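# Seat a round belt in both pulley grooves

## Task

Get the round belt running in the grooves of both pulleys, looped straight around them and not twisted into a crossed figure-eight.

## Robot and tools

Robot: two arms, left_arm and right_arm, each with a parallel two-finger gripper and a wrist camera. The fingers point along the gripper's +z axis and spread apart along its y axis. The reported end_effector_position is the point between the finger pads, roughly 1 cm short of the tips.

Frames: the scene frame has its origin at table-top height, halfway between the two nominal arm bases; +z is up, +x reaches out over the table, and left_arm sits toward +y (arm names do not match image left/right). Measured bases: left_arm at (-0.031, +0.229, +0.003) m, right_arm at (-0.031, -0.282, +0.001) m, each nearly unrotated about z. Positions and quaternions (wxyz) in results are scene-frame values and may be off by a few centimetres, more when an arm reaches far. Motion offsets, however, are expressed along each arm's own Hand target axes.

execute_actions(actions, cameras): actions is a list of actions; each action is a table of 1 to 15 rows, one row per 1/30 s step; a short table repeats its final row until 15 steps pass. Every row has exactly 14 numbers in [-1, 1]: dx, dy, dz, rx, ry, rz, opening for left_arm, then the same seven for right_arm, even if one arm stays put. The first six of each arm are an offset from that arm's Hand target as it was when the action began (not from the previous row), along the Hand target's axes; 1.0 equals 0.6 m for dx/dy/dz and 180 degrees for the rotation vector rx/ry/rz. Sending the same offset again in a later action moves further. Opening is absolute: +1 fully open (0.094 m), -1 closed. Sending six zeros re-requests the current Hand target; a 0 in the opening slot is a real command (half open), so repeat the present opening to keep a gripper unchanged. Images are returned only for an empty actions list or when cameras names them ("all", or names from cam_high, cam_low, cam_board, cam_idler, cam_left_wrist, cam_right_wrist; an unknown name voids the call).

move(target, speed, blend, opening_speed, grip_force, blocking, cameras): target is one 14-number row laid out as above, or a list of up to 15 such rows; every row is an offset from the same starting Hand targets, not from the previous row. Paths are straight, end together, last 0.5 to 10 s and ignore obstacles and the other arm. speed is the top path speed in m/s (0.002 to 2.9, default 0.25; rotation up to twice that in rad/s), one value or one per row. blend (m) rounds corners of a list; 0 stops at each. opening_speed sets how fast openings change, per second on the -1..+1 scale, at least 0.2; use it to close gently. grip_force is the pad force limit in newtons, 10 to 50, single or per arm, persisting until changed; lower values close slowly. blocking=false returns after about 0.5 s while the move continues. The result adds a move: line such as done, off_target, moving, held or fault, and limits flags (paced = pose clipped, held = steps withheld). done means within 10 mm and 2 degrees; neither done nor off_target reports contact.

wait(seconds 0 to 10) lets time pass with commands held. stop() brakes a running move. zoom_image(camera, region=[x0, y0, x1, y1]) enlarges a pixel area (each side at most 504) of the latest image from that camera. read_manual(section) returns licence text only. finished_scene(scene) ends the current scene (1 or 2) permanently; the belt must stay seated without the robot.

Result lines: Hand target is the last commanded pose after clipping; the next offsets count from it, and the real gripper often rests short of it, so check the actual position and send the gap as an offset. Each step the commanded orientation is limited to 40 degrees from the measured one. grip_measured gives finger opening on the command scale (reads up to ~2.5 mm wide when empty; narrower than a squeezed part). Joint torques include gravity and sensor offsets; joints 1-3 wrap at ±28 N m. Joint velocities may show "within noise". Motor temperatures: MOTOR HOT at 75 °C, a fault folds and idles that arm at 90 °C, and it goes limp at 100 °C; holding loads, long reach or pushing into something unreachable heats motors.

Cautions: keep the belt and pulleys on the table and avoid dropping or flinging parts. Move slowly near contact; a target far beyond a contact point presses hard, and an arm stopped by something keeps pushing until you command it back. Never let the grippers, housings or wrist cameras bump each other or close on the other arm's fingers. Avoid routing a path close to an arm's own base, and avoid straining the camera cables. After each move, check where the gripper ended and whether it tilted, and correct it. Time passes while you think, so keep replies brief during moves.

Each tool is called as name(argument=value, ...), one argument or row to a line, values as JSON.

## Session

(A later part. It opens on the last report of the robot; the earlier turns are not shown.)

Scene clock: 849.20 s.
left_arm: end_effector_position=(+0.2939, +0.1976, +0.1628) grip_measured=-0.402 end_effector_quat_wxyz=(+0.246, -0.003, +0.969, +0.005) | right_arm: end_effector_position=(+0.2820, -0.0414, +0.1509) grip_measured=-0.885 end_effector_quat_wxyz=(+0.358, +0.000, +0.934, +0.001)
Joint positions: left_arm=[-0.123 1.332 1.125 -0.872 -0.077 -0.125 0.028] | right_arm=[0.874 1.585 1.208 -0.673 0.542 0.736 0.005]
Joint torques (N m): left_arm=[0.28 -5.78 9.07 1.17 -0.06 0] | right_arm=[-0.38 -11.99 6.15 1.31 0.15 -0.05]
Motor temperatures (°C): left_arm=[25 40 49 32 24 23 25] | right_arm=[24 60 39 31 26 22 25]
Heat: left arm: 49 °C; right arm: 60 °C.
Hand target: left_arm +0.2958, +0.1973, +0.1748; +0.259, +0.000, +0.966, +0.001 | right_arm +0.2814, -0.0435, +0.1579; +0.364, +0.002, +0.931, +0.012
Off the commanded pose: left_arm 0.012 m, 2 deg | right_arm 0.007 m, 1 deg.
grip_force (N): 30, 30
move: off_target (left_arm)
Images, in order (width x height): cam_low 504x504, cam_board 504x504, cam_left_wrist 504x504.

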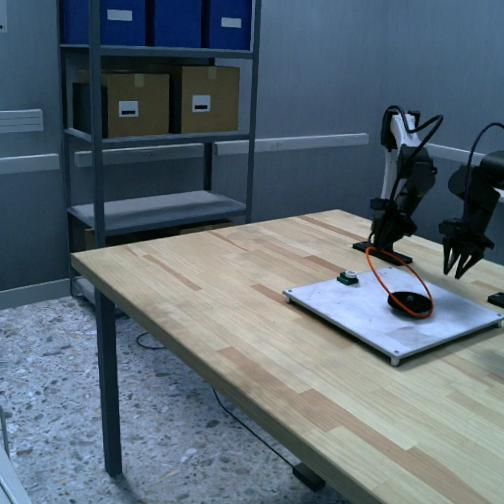

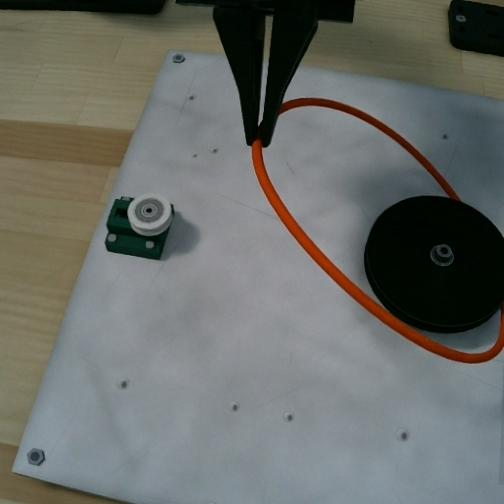

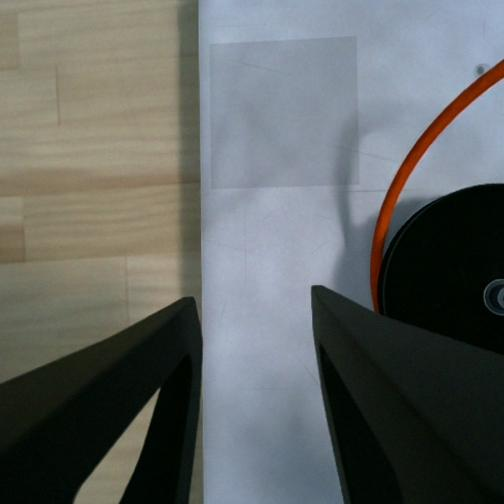

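move(
  target=[0,0,0,0,0,0,-0.4,0.0057,0,-0.0233,0,0,0,-0.97],
  speed=0.05,
  cameras=["cam_low","cam_left_wrist","cam_board"],
)

zoom_image(
  camera="cam_low",
  region=[360, 240, 460, 325],
)

zoom_image(
  camera="cam_left_wrist",
  region=[304, 150, 504, 330],
)

zoom_image(
  camera="cam_board",
  region=[354, 180, 504, 380],
)

Scene clock: 875.17 s.
left_arm: end_effector_position=(+0.2939, +0.1976, +0.1628) grip_measured=-0.402 end_effector_quat_wxyz=(+0.246, -0.003, +0.969, +0.005) | right_arm: end_effector_position=(+0.2718, -0.0425, +0.1565) grip_measured=-0.885 end_effector_quat_wxyz=(+0.355, -0.004, +0.935, +0.003)
Joint positions: left_arm=[-0.123 1.332 1.125 -0.872 -0.077 -0.125 0.028] | right_arm=[0.893 1.557 1.208 -0.714 0.542 0.752 0.005]
Joint torques (N m): left_arm=[0.24 -5.83 9.05 1.17 -0.04 0.02] | right_arm=[0.57 -11.3 6.75 1.24 0.35 0.02]
Motor temperatures (°C): left_arm=[25 40 49 32 24 23 25] | right_arm=[24 54 37 32 26 22 25]
Heat: left arm: 49 °C; right arm: 54 °C.
Hand target: left_arm +0.2958, +0.1973, +0.1748; +0.259, +0.000, +0.966, +0.001 | right_arm +0.2694, -0.0437, +0.1657; +0.363, +0.002, +0.932, +0.012
Off the commanded pose: left_arm 0.012 m, 2 deg | right_arm 0.010 m, 2 deg.
grip_force (N): 30, 30
move: off_target (left_arm)
Images, in order (width x height): cam_low 504x504, cam_board 504x504, cam_left_wrist 504x504.

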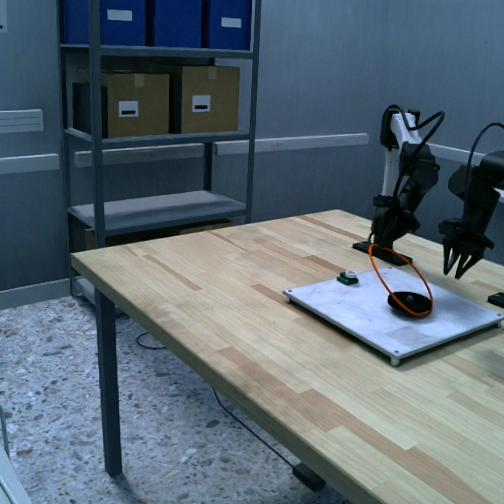

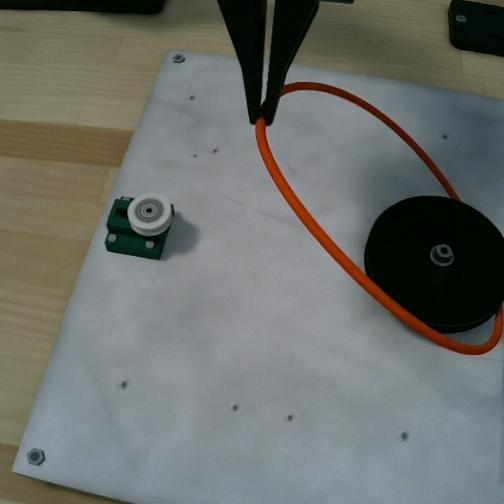

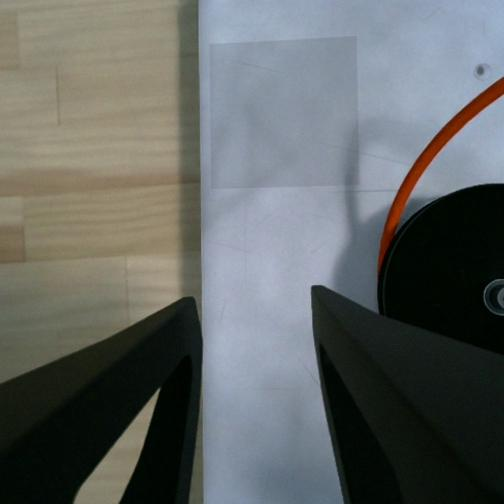

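Scaled by 5.040 from the camera's 504x504 image, which has a finer 720x720 frame.

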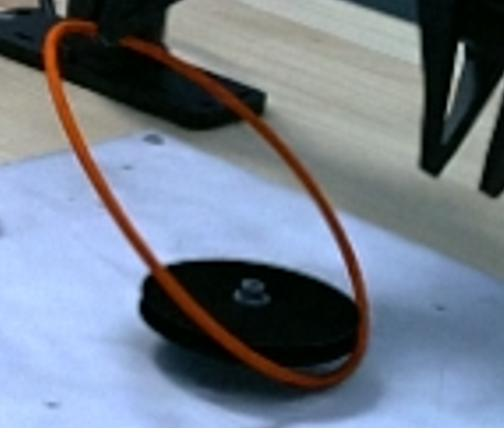

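Scaled by 2.520 from the camera's 504x504 image, which has a finer 720x720 frame.

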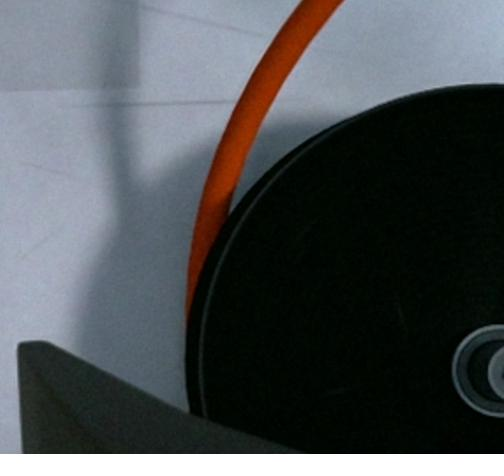

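Scaled by 2.520 from the camera's 504x504 image, which has a finer 720x720 frame.

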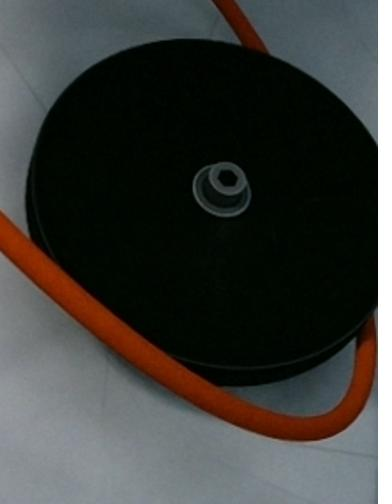

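move(
  target=[
    [0,0,0,0,0,0,-0.4,0,0.05,0,0,0,0,-0.97],
    [0,0,0,0,0,0,-0.4,-0.0158,0.05,-0.0172,0,0,0,-0.97],
  ],
  speed=0.05,
  cameras=["cam_low","cam_left_wrist","cam_board"],
)

zoom_image(
  camera="cam_low",
  region=[360, 240, 460, 325],
)

zoom_image(
  camera="cam_left_wrist",
  region=[304, 150, 504, 330],
)

Scene clock: 890.03 s.
left_arm: end_effector_position=(+0.2939, +0.1976, +0.1628) grip_measured=-0.402 end_effector_quat_wxyz=(+0.246, -0.003, +0.969, +0.005) | right_arm: end_effector_position=(+0.2657, -0.0189, +0.1695) grip_measured=-0.885 end_effector_quat_wxyz=(+0.352, -0.006, +0.936, +0.003)
Joint positions: left_arm=[-0.123 1.332 1.125 -0.872 -0.077 -0.125 0.028] | right_arm=[0.952 1.62 1.331 -0.809 0.565 0.81 0.005]
Joint torques (N m): left_arm=[0.27 -5.81 9.06 1.18 -0.05 0.01] | right_arm=[0.57 -9.2 9.84 1.21 0.39 0.07]
Heat: left arm: 49 °C; right arm: 53 °C.
Hand target: left_arm +0.2958, +0.1973, +0.1748; +0.259, +0.000, +0.966, +0.001 | right_arm +0.2692, -0.0139, +0.1804; +0.363, +0.002, +0.932, +0.012
Off the commanded pose: left_arm 0.012 m, 2 deg | right_arm 0.012 m, 2 deg.
grip_force (N): 30, 30
move: off_target (left_arm, right_arm)
Images, in order (width x height): cam_low 504x504, cam_board 504x504, cam_left_wrist 504x504.

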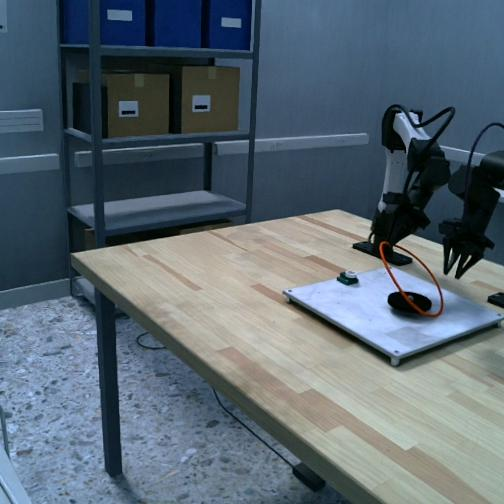

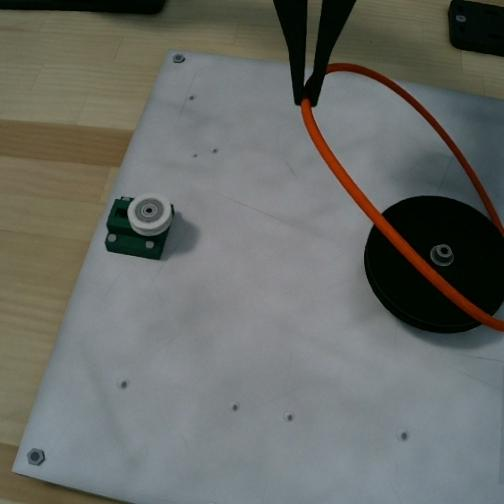

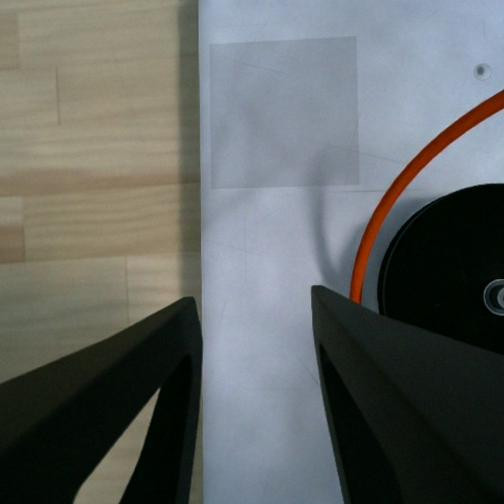

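Scaled by 5.040 from the camera's 504x504 image, which has a finer 720x720 frame.

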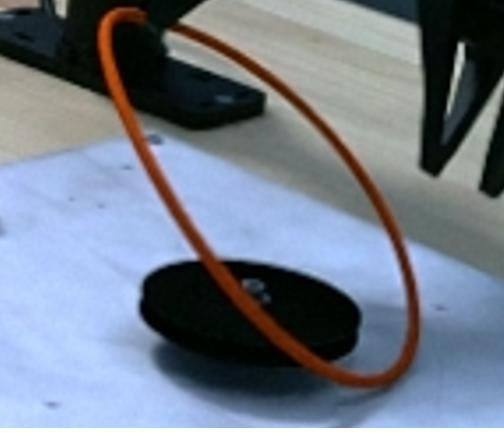

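Scaled by 2.520 from the camera's 504x504 image, which has a finer 720x720 frame.

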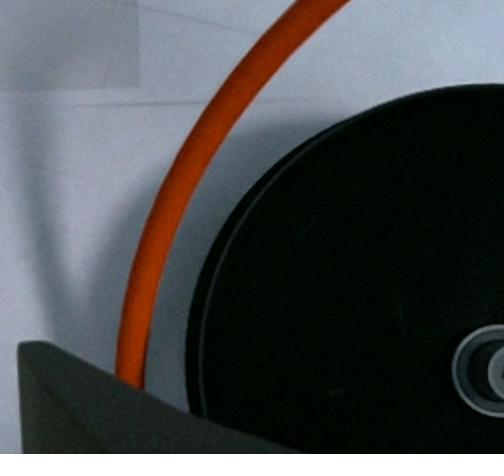

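move(
  target=[0,0,0,0,0,0,-0.4,0,0.005,0,0,0.067,0,-0.97],
  speed=0.05,
  cameras=["cam_low","cam_left_wrist","cam_board"],
)

zoom_image(
  camera="cam_low",
  region=[360, 240, 460, 325],
)

zoom_image(
  camera="cam_left_wrist",
  region=[304, 150, 504, 330],
)

Scene clock: 907.33 s.
left_arm: end_effector_position=(+0.2939, +0.1976, +0.1628) grip_measured=-0.402 end_effector_quat_wxyz=(+0.246, -0.003, +0.969, +0.005) | right_arm: end_effector_position=(+0.2647, -0.0147, +0.1735) grip_measured=-0.885 end_effector_quat_wxyz=(+0.261, -0.008, +0.965, +0.002)
Joint positions: left_arm=[-0.123 1.332 1.125 -0.872 -0.077 -0.125 0.028] | right_arm=[0.896 1.727 1.557 -1.051 0.403 0.819 0.005]
Joint torques (N m): left_arm=[0.31 -5.82 9.02 1.17 -0.06 0.02] | right_arm=[-0.18 -9.62 9.74 0.95 0.15 0.08]
Heat: left arm: 50 °C; right arm: 52 °C.
Hand target: left_arm +0.2958, +0.1973, +0.1748; +0.259, +0.000, +0.966, +0.001 | right_arm +0.2693, -0.0110, +0.1807; +0.264, +0.001, +0.965, +0.012
Off the commanded pose: left_arm 0.012 m, 2 deg | right_arm 0.009 m, 2 deg.
grip_force (N): 30, 30
move: off_target (left_arm)
Images, in order (width x height): cam_low 504x504, cam_board 504x504, cam_left_wrist 504x504.

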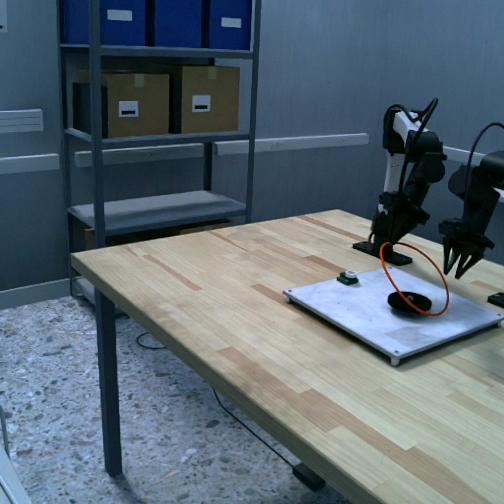

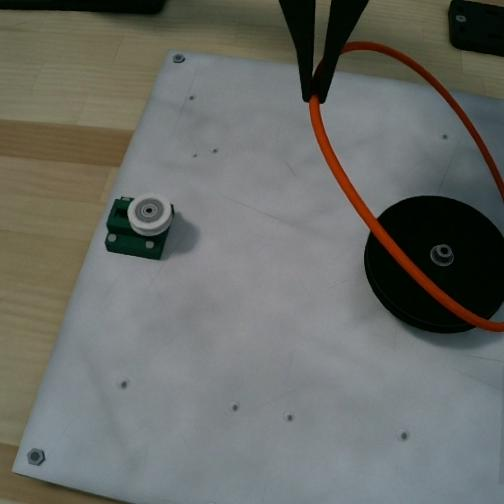

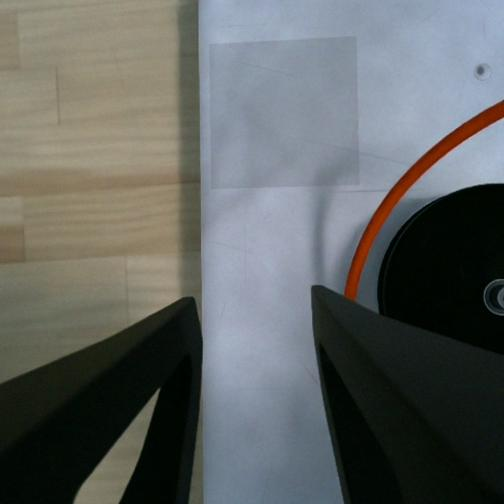

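Scaled by 5.040 from the camera's 504x504 image, which has a finer 720x720 frame.

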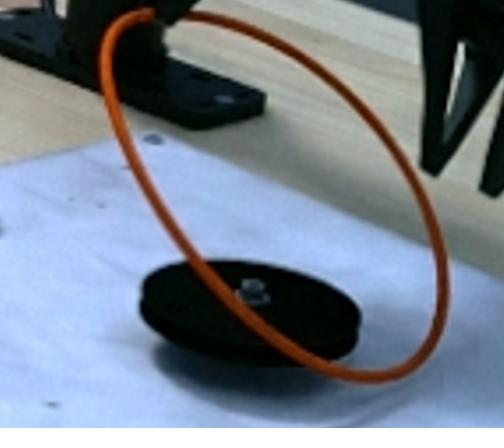

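Scaled by 2.520 from the camera's 504x504 image, which has a finer 720x720 frame.

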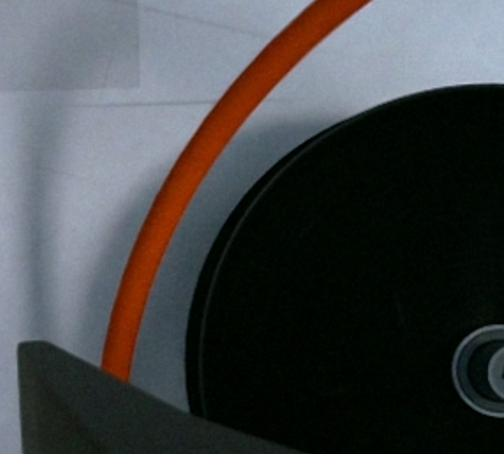

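move(
  target=[0.1,0,-0.0583,0,0,0,-0.4,0,0,0,0,0,0,-0.97],
  speed=0.15,
  cameras=["cam_left_wrist","cam_right_wrist"],
)

zoom_image(
  camera="cam_left_wrist",
  region=[252, 50, 504, 302],
)

Scene clock: 925.87 s.
left_arm: end_effector_position=(+0.2301, +0.1957, +0.1765) grip_measured=-0.402 end_effector_quat_wxyz=(+0.262, +0.004, +0.965, -0.004) | right_arm: end_effector_position=(+0.2645, -0.0148, +0.1735) grip_measured=-0.885 end_effector_quat_wxyz=(+0.260, -0.008, +0.966, +0.001)
Joint positions: left_arm=[-0.166 1.059 0.996 -0.983 -0.08 -0.151 0.028] | right_arm=[0.896 1.727 1.557 -1.052 0.402 0.819 0.005]
Joint torques (N m): left_arm=[-0.8 -3.23 6.26 1.22 -0.27 -0.22] | right_arm=[-0.39 -9.83 9.69 1 0.14 0.05]
Heat: left arm: 50 °C; right arm: 52 °C.
Hand target: left_arm +0.2263, +0.1973, +0.1750; +0.259, +0.000, +0.966, +0.001 | right_arm +0.2692, -0.0110, +0.1806; +0.264, +0.001, +0.965, +0.012
Off the commanded pose: left_arm 0.004 m, 1 deg | right_arm 0.009 m, 2 deg.
grip_force (N): 30, 30
move: done
Images, in order (width x height): cam_left_wrist 504x504, cam_right_wrist 504x504.

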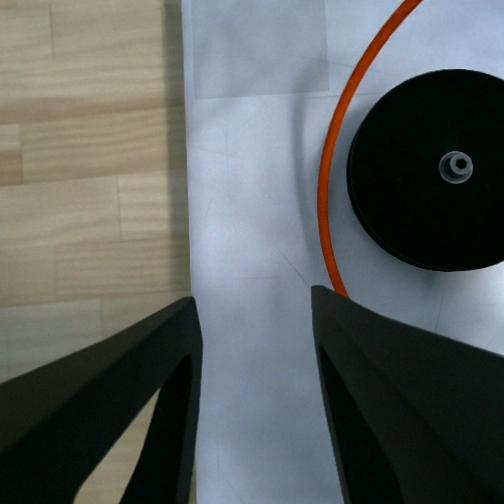

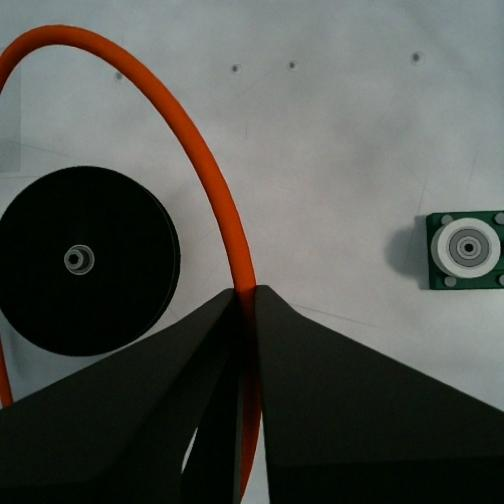

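Scaled by 2.000 from the camera's 504x504 image, which has a finer 720x720 frame.

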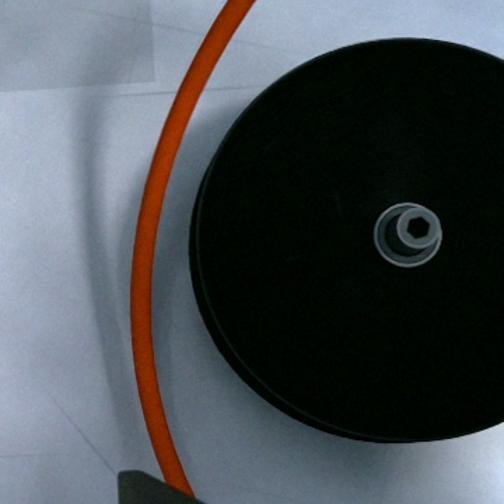

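move(
  target=[0,0,0,0,0,0,-0.4,0.0172,0,-0.0102,0,0.067,0,-0.97],
  speed=0.05,
  cameras=["cam_low","cam_left_wrist","cam_right_wrist"],
)

zoom_image(
  camera="cam_left_wrist",
  region=[252, 50, 504, 302],
)

zoom_image(
  camera="cam_low",
  region=[360, 240, 460, 325],
)

Scene clock: 942.13 s.
left_arm: end_effector_position=(+0.2300, +0.1957, +0.1765) grip_measured=-0.402 end_effector_quat_wxyz=(+0.262, +0.004, +0.965, -0.005) | right_arm: end_effector_position=(+0.2532, -0.0139, +0.1747) grip_measured=-0.885 end_effector_quat_wxyz=(+0.159, -0.007, +0.987, +0.003)
Joint positions: left_arm=[-0.166 1.059 0.996 -0.983 -0.08 -0.151 0.028] | right_arm=[0.849 1.829 1.756 -1.28 0.234 0.821 0.005]
Joint torques (N m): left_arm=[-0.77 -3.26 6.3 1.2 -0.29 -0.21] | right_arm=[-0.43 -10.52 9.29 0.73 0.03 -0.02]
Heat: left arm: 48 °C; right arm: 52 °C.
Hand target: left_arm +0.2263, +0.1973, +0.1750; +0.259, +0.000, +0.966, +0.001 | right_arm +0.2571, -0.0111, +0.1804; +0.161, +0.000, +0.987, +0.012
Off the commanded pose: left_arm 0.004 m, 1 deg | right_arm 0.008 m, 1 deg.
grip_force (N): 30, 30
move: done
Images, in order (width x height): cam_low 504x504, cam_left_wrist 504x504, cam_right_wrist 504x504.

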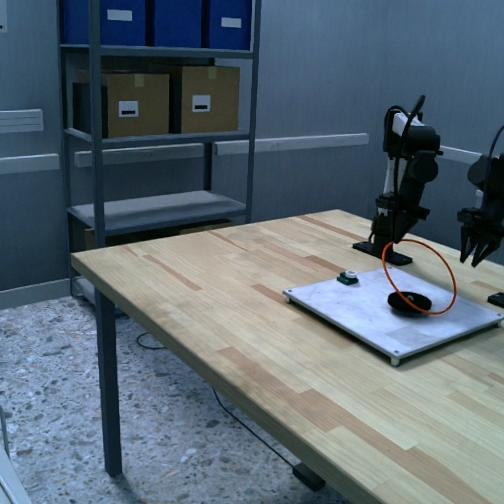

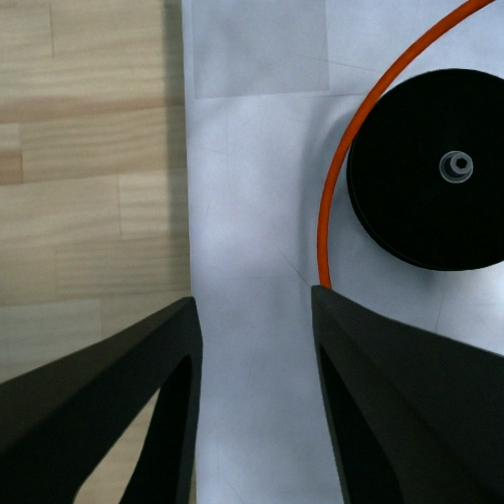

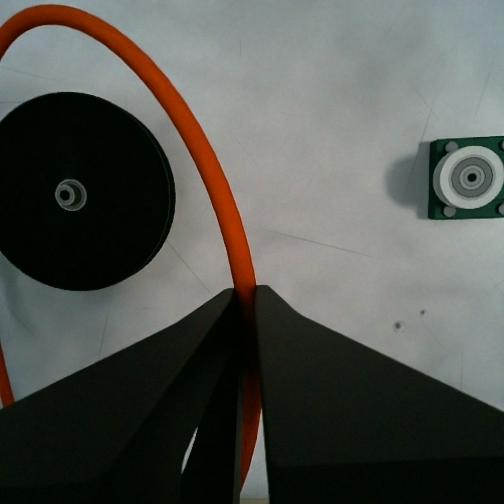

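Scaled by 2.000 from the camera's 504x504 image, which has a finer 720x720 frame.

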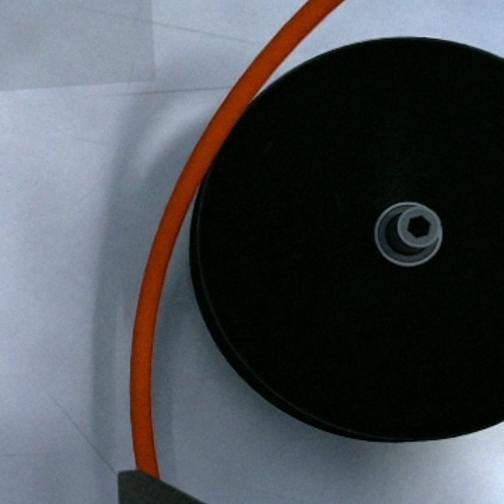

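Scaled by 5.040 from the camera's 504x504 image, which has a finer 720x720 frame.

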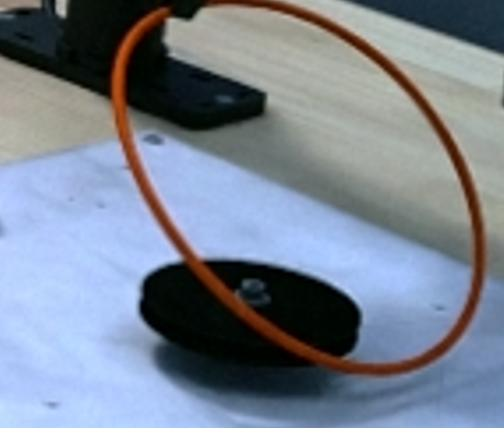

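move(
  target=[0,0,0,0,0,0,-0.4,-0.0237,-0.045,0.0079,0,0,0,-0.97],
  speed=0.05,
  cameras=["cam_low","cam_left_wrist","cam_right_wrist"],
)

zoom_image(
  camera="cam_left_wrist",
  region=[302, 50, 504, 302],
)

zoom_image(
  camera="cam_low",
  region=[360, 240, 460, 325],
)

Scene clock: 959.63 s.
left_arm: end_effector_position=(+0.2300, +0.1957, +0.1765) grip_measured=-0.402 end_effector_quat_wxyz=(+0.262, +0.004, +0.965, -0.005) | right_arm: end_effector_position=(+0.2716, -0.0382, +0.1692) grip_measured=-0.885 end_effector_quat_wxyz=(+0.148, -0.001, +0.989, -0.006)
Joint positions: left_arm=[-0.166 1.059 0.996 -0.983 -0.08 -0.151 0.028] | right_arm=[0.763 1.829 1.74 -1.274 0.214 0.749 0.005]
Joint torques (N m): left_arm=[-0.79 -3.28 6.23 1.23 -0.27 -0.21] | right_arm=[-0.23 -14.63 5.68 0.96 0.03 -0.12]
Heat: left arm: 46 °C; right arm: 54 °C.
Hand target: left_arm +0.2263, +0.1973, +0.1750; +0.259, +0.000, +0.966, +0.001 | right_arm +0.2723, -0.0379, +0.1799; +0.161, +0.000, +0.987, +0.012
Off the commanded pose: left_arm 0.004 m, 1 deg | right_arm 0.011 m, 3 deg.
grip_force (N): 30, 30
move: off_target (right_arm)
Images, in order (width x height): cam_low 504x504, cam_left_wrist 504x504, cam_right_wrist 504x504.

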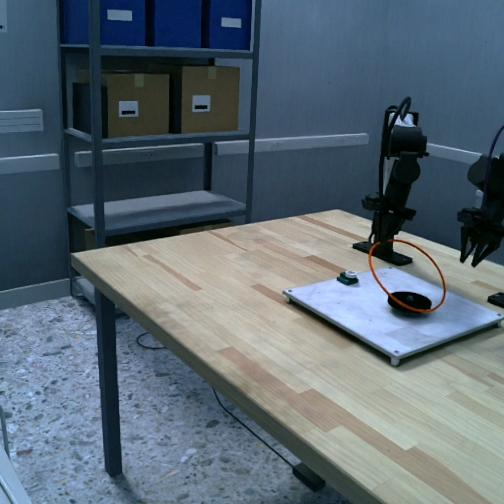

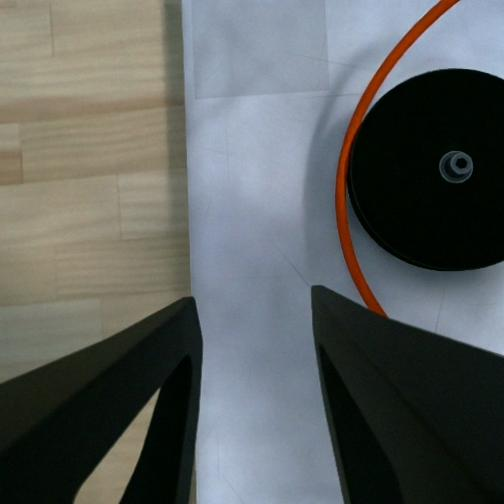

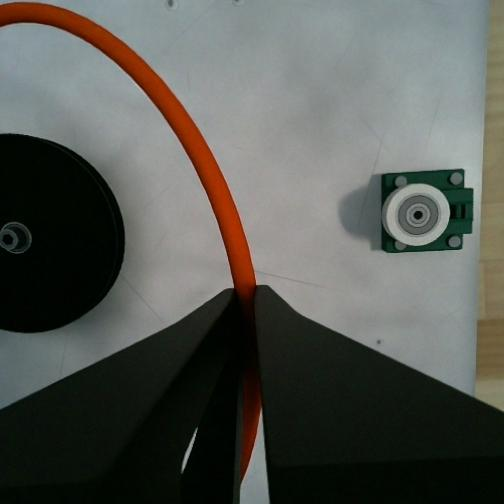

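Scaled by 2.000 from the camera's 504x504 image, which has a finer 720x720 frame.

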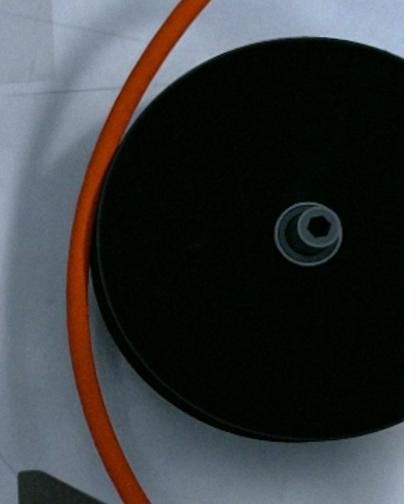

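Scaled by 5.040 from the camera's 504x504 image, which has a finer 720x720 frame.

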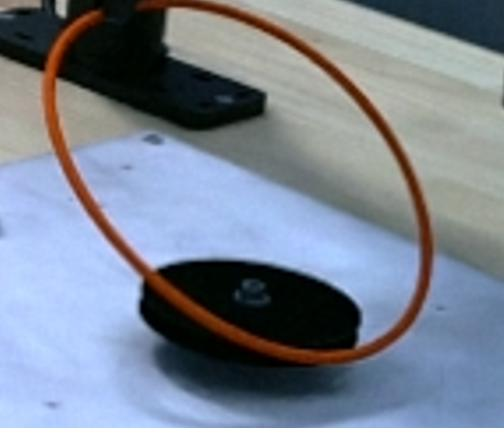

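move(
  target=[0,0,0,0,0,0,-0.4,0,-0.022,0,0,0,0,-0.97],
  speed=0.05,
  cameras=["cam_low","cam_left_wrist","cam_board"],
)

zoom_image(
  camera="cam_left_wrist",
  region=[302, 50, 504, 302],
)

zoom_image(
  camera="cam_low",
  region=[360, 240, 460, 325],
)

zoom_image(
  camera="cam_board",
  region=[304, 180, 504, 380],
)

Scene clock: 972.07 s.
left_arm: end_effector_position=(+0.2300, +0.1957, +0.1765) grip_measured=-0.402 end_effector_quat_wxyz=(+0.262, +0.004, +0.965, -0.005) | right_arm: end_effector_position=(+0.2715, -0.0507, +0.1693) grip_measured=-0.885 end_effector_quat_wxyz=(+0.148, -0.002, +0.989, -0.005)
Joint positions: left_arm=[-0.166 1.059 0.996 -0.983 -0.08 -0.151 0.028] | right_arm=[0.736 1.791 1.692 -1.258 0.207 0.721 0.005]
Joint torques (N m): left_arm=[-0.79 -3.22 6.32 1.22 -0.29 -0.22] | right_arm=[-0.47 -14.31 5.63 0.95 0.07 -0.1]
Motor temperatures (°C): left_arm=[25 35 46 32 24 23 25] | right_arm=[24 59 40 30 26 22 25]
Heat: left arm: 46 °C; right arm: 59 °C.
Hand target: left_arm +0.2263, +0.1973, +0.1750; +0.259, +0.000, +0.966, +0.001 | right_arm +0.2724, -0.0512, +0.1797; +0.161, +0.000, +0.987, +0.012
Off the commanded pose: left_arm 0.004 m, 1 deg | right_arm 0.010 m, 2 deg.
grip_force (N): 30, 30
move: done
Images, in order (width x height): cam_low 504x504, cam_board 504x504, cam_left_wrist 504x504.

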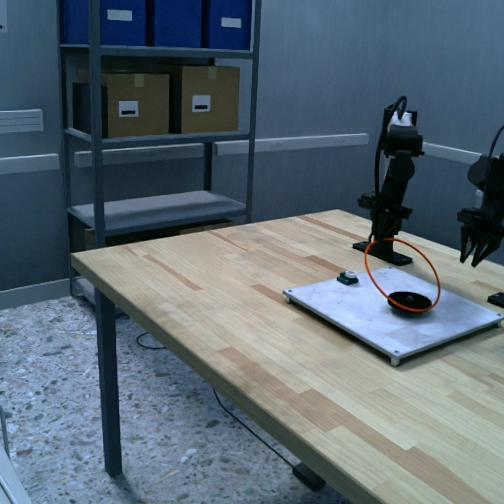

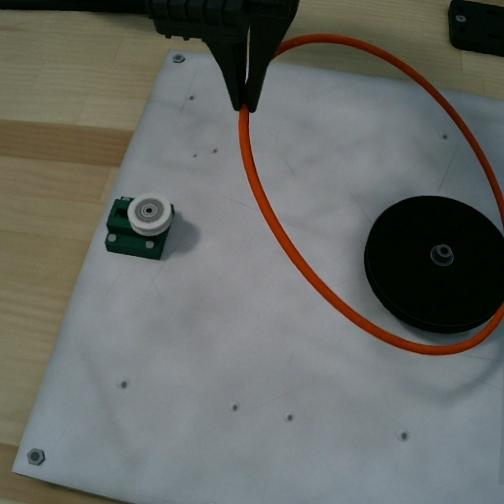

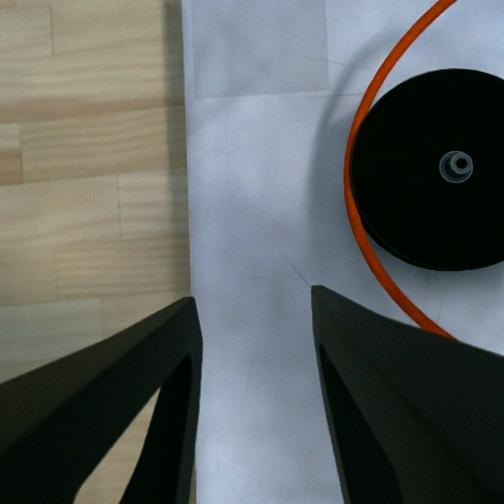

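Scaled by 2.000 from the camera's 504x504 image, which has a finer 720x720 frame.

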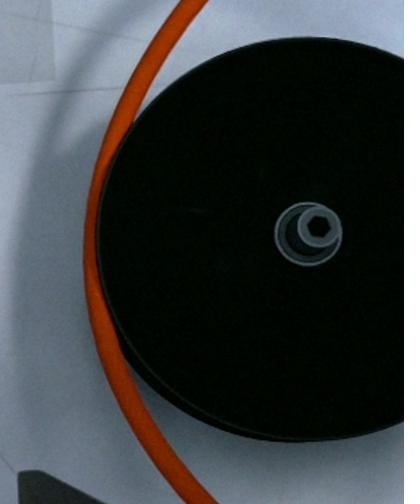

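Scaled by 5.040 from the camera's 504x504 image, which has a finer 720x720 frame.

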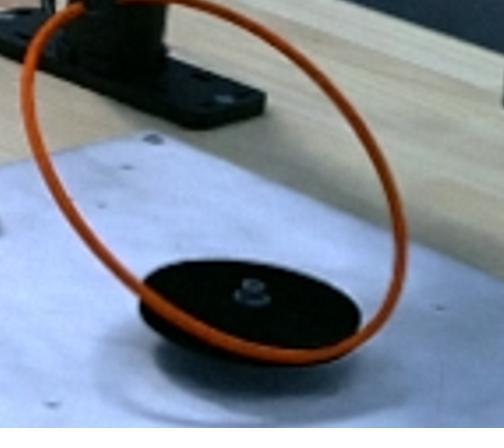

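Scaled by 2.520 from the camera's 504x504 image, which has a finer 720x720 frame.

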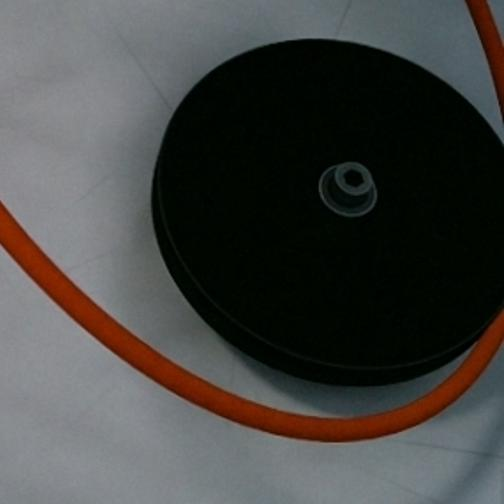

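move(
  target=[0,0,0,0,0,0,-0.4,0,-0.02,0,0,0,0,-0.97],
  speed=0.05,
  cameras=["cam_low","cam_left_wrist","cam_board"],
)

zoom_image(
  camera="cam_left_wrist",
  region=[302, 50, 504, 302],
)

zoom_image(
  camera="cam_low",
  region=[360, 240, 460, 325],
)

zoom_image(
  camera="cam_board",
  region=[304, 180, 504, 380],
)

Scene clock: 982.00 s.
left_arm: end_effector_position=(+0.2300, +0.1957, +0.1765) grip_measured=-0.402 end_effector_quat_wxyz=(+0.262, +0.004, +0.965, -0.005) | right_arm: end_effector_position=(+0.2717, -0.0623, +0.1693) grip_measured=-0.885 end_effector_quat_wxyz=(+0.147, -0.002, +0.989, -0.003)
Joint positions: left_arm=[-0.166 1.059 0.996 -0.983 -0.08 -0.151 0.028] | right_arm=[0.709 1.757 1.651 -1.244 0.198 0.694 0.005]
Joint torques (N m): left_arm=[-0.73 -3.21 6.28 1.23 -0.26 -0.23] | right_arm=[-0.4 -14.08 5.61 0.93 0.09 -0.14]
Motor temperatures (°C): left_arm=[25 35 45 32 24 23 25] | right_arm=[24 60 39 30 26 22 25]
Heat: left arm: 45 °C; right arm: 60 °C.
Hand target: left_arm +0.2263, +0.1973, +0.1750; +0.259, +0.000, +0.966, +0.001 | right_arm +0.2724, -0.0632, +0.1792; +0.161, +0.000, +0.987, +0.012
Off the commanded pose: left_arm 0.004 m, 1 deg | right_arm 0.010 m, 2 deg.
grip_force (N): 30, 30
move: done
Images, in order (width x height): cam_low 504x504, cam_board 504x504, cam_left_wrist 504x504.

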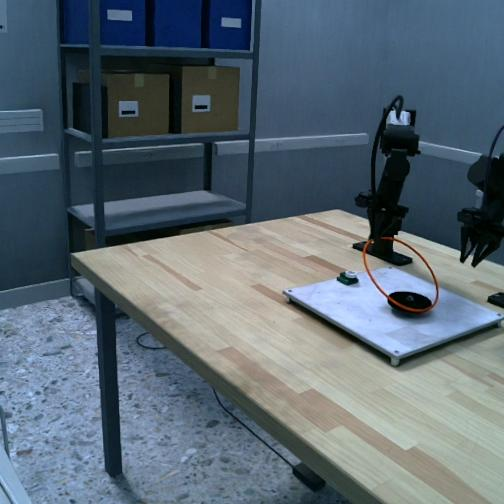

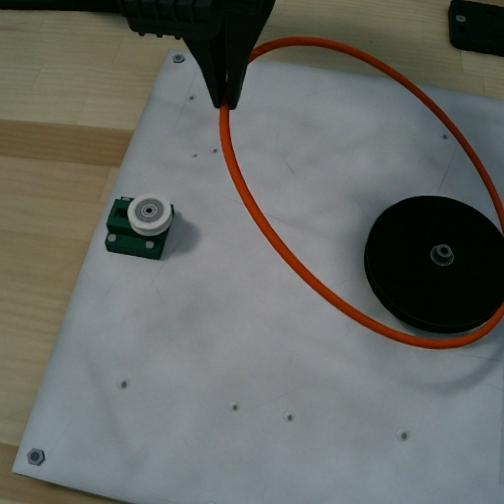

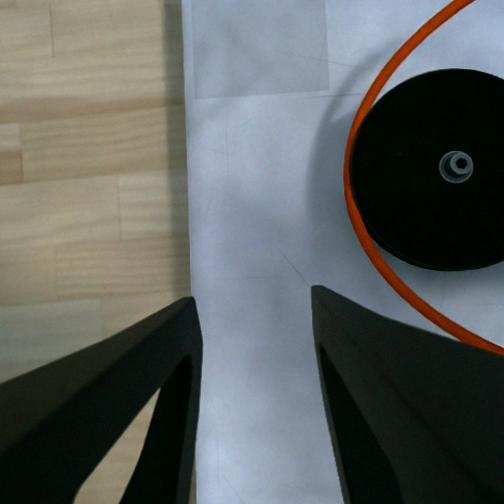

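Scaled by 2.000 from the camera's 504x504 image, which has a finer 720x720 frame.

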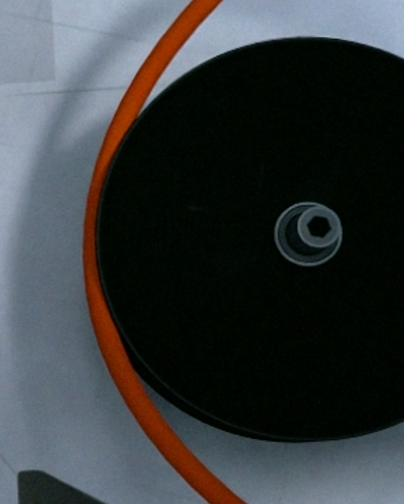

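Scaled by 5.040 from the camera's 504x504 image, which has a finer 720x720 frame.

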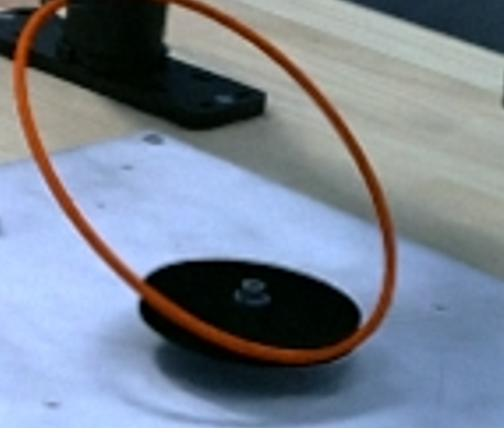

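Scaled by 2.520 from the camera's 504x504 image, which has a finer 720x720 frame.

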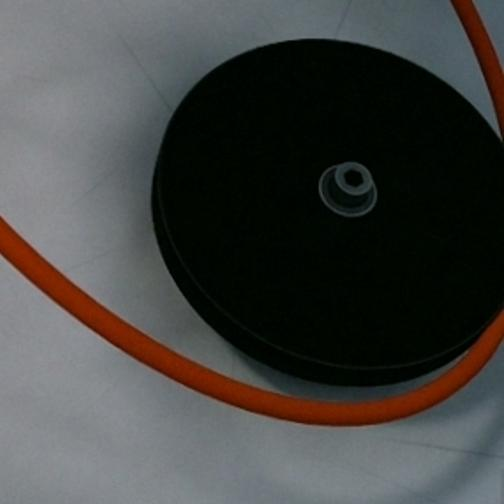

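move(
  target=[0,0,0,0,0,0,-0.4,0.0164,-0.0363,0.0806,0,0,0,-0.97],
  speed=0.06,
  cameras=["cam_low","cam_left_wrist","cam_board"],
)

zoom_image(
  camera="cam_left_wrist",
  region=[302, 50, 504, 302],
)

zoom_image(
  camera="cam_low",
  region=[360, 240, 460, 325],
)

Scene clock: 999.40 s.
left_arm: end_effector_position=(+0.2300, +0.1957, +0.1765) grip_measured=-0.402 end_effector_quat_wxyz=(+0.262, +0.004, +0.965, -0.005) | right_arm: end_effector_position=(+0.2768, -0.0834, +0.1194) grip_measured=-0.885 end_effector_quat_wxyz=(+0.145, -0.002, +0.989, -0.003)
Joint positions: left_arm=[-0.166 1.059 0.996 -0.983 -0.08 -0.151 0.028] | right_arm=[0.648 1.714 1.402 -1.029 0.181 0.634 0.005]
Joint torques (N m): left_arm=[-0.77 -3.21 6.2 1.21 -0.29 -0.21] | right_arm=[-0.31 -13.86 5.71 0.95 0.08 -0.13]
Motor temperatures (°C): left_arm=[25 34 45 32 24 23 25] | right_arm=[24 60 38 30 26 22 25]
Heat: left arm: 45 °C; right arm: 60 °C.
Hand target: left_arm +0.2263, +0.1973, +0.1750; +0.259, +0.000, +0.966, +0.001 | right_arm +0.2785, -0.0838, +0.1298; +0.161, +0.000, +0.987, +0.012
Off the commanded pose: left_arm 0.004 m, 1 deg | right_arm 0.011 m, 2 deg.
grip_force (N): 30, 30
move: off_target (right_arm)
Images, in order (width x height): cam_low 504x504, cam_board 504x504, cam_left_wrist 504x504.

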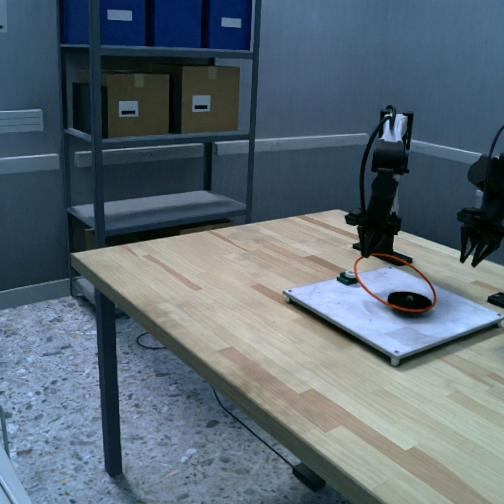

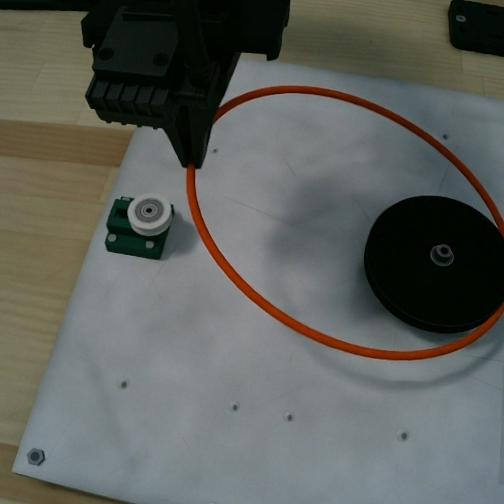

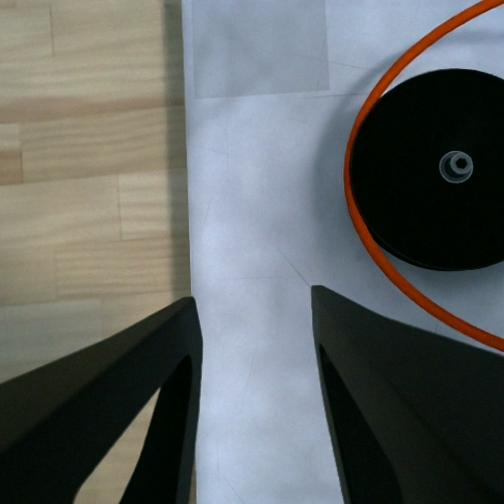

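Scaled by 2.000 from the camera's 504x504 image, which has a finer 720x720 frame.

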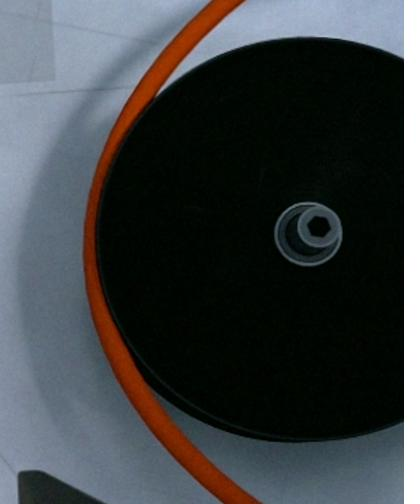

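Scaled by 5.040 from the camera's 504x504 image, which has a finer 720x720 frame.

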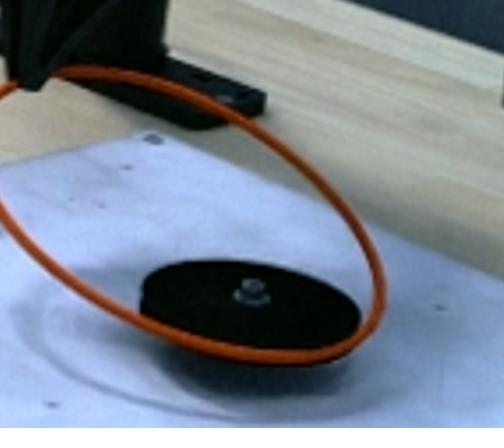

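move(
  target=[
    [0,0,0,0,0,0,-0.4,0.003,-0.057,0.0482,0,0,0,-0.97],
    [0,0,0,0,0,0,-0.4,0.0035,-0.0937,0.0603,0,0,0,-0.97],
  ],
  speed=0.06,
  blend=0.01,
  cameras=["cam_low","cam_left_wrist","cam_board","cam_idler"],
)

zoom_image(
  camera="cam_left_wrist",
  region=[302, 50, 504, 302],
)

zoom_image(
  camera="cam_low",
  region=[330, 230, 460, 325],
)

Scene clock: 1009.97 s.
left_arm: end_effector_position=(+0.2300, +0.1957, +0.1765) grip_measured=-0.402 end_effector_quat_wxyz=(+0.262, +0.004, +0.965, -0.005) | right_arm: end_effector_position=(+0.2871, -0.1297, +0.0863) grip_measured=-0.885 end_effector_quat_wxyz=(+0.148, -0.006, +0.989, +0.018)
Joint positions: left_arm=[-0.166 1.059 0.996 -0.983 -0.08 -0.151 0.028] | right_arm=[0.489 1.638 1.18 -0.833 0.107 0.473 0.005]
Joint torques (N m): left_arm=[-0.72 -3.21 6.34 1.21 -0.27 -0.22] | right_arm=[-1.16 -12.4 5.44 0.85 0.32 -0.1]
Motor temperatures (°C): left_arm=[25 34 44 32 24 23 25] | right_arm=[24 59 38 30 26 22 25]
Heat: left arm: 44 °C; right arm: 59 °C.
Hand target: left_arm +0.2263, +0.1973, +0.1750; +0.259, +0.000, +0.966, +0.001 | right_arm +0.2882, -0.1391, +0.0936; +0.161, +0.000, +0.987, +0.012
Off the commanded pose: left_arm 0.004 m, 1 deg | right_arm 0.012 m, 2 deg.
grip_force (N): 30, 30
move: off_target (right_arm)
Images, in order (width x height): cam_low 504x504, cam_board 504x504, cam_idler 504x504, cam_left_wrist 504x504.

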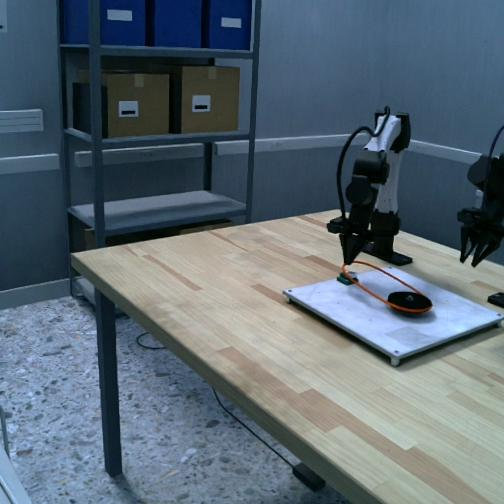

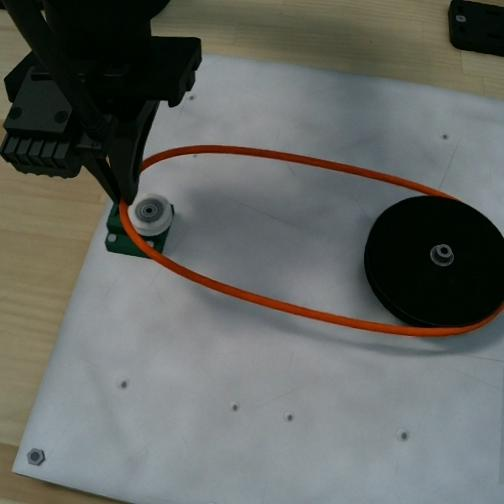

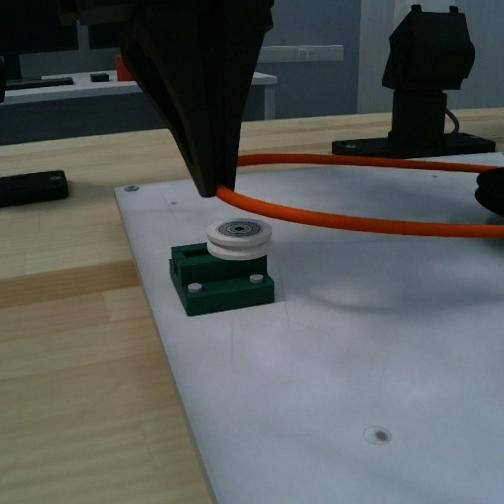

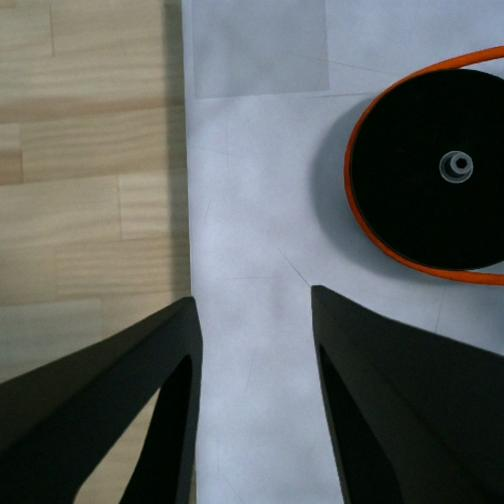

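Scaled by 2.000 from the camera's 504x504 image, which has a finer 720x720 frame.

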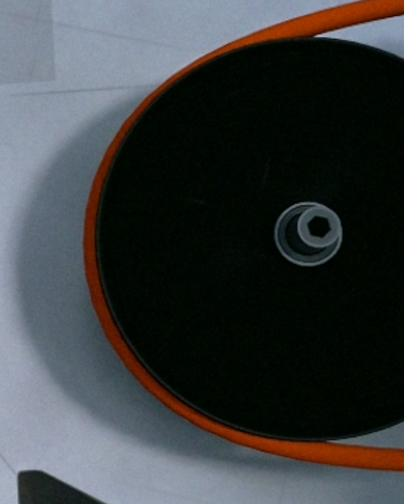

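Scaled by 3.877 from the camera's 504x504 image, which has a finer 720x720 frame.

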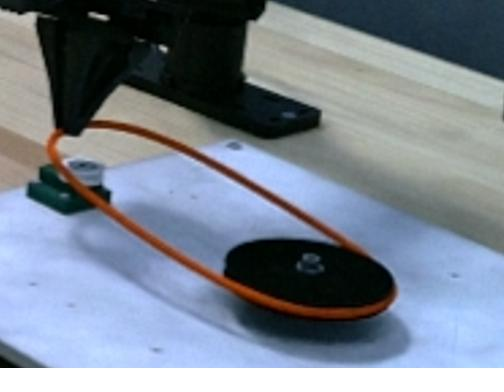

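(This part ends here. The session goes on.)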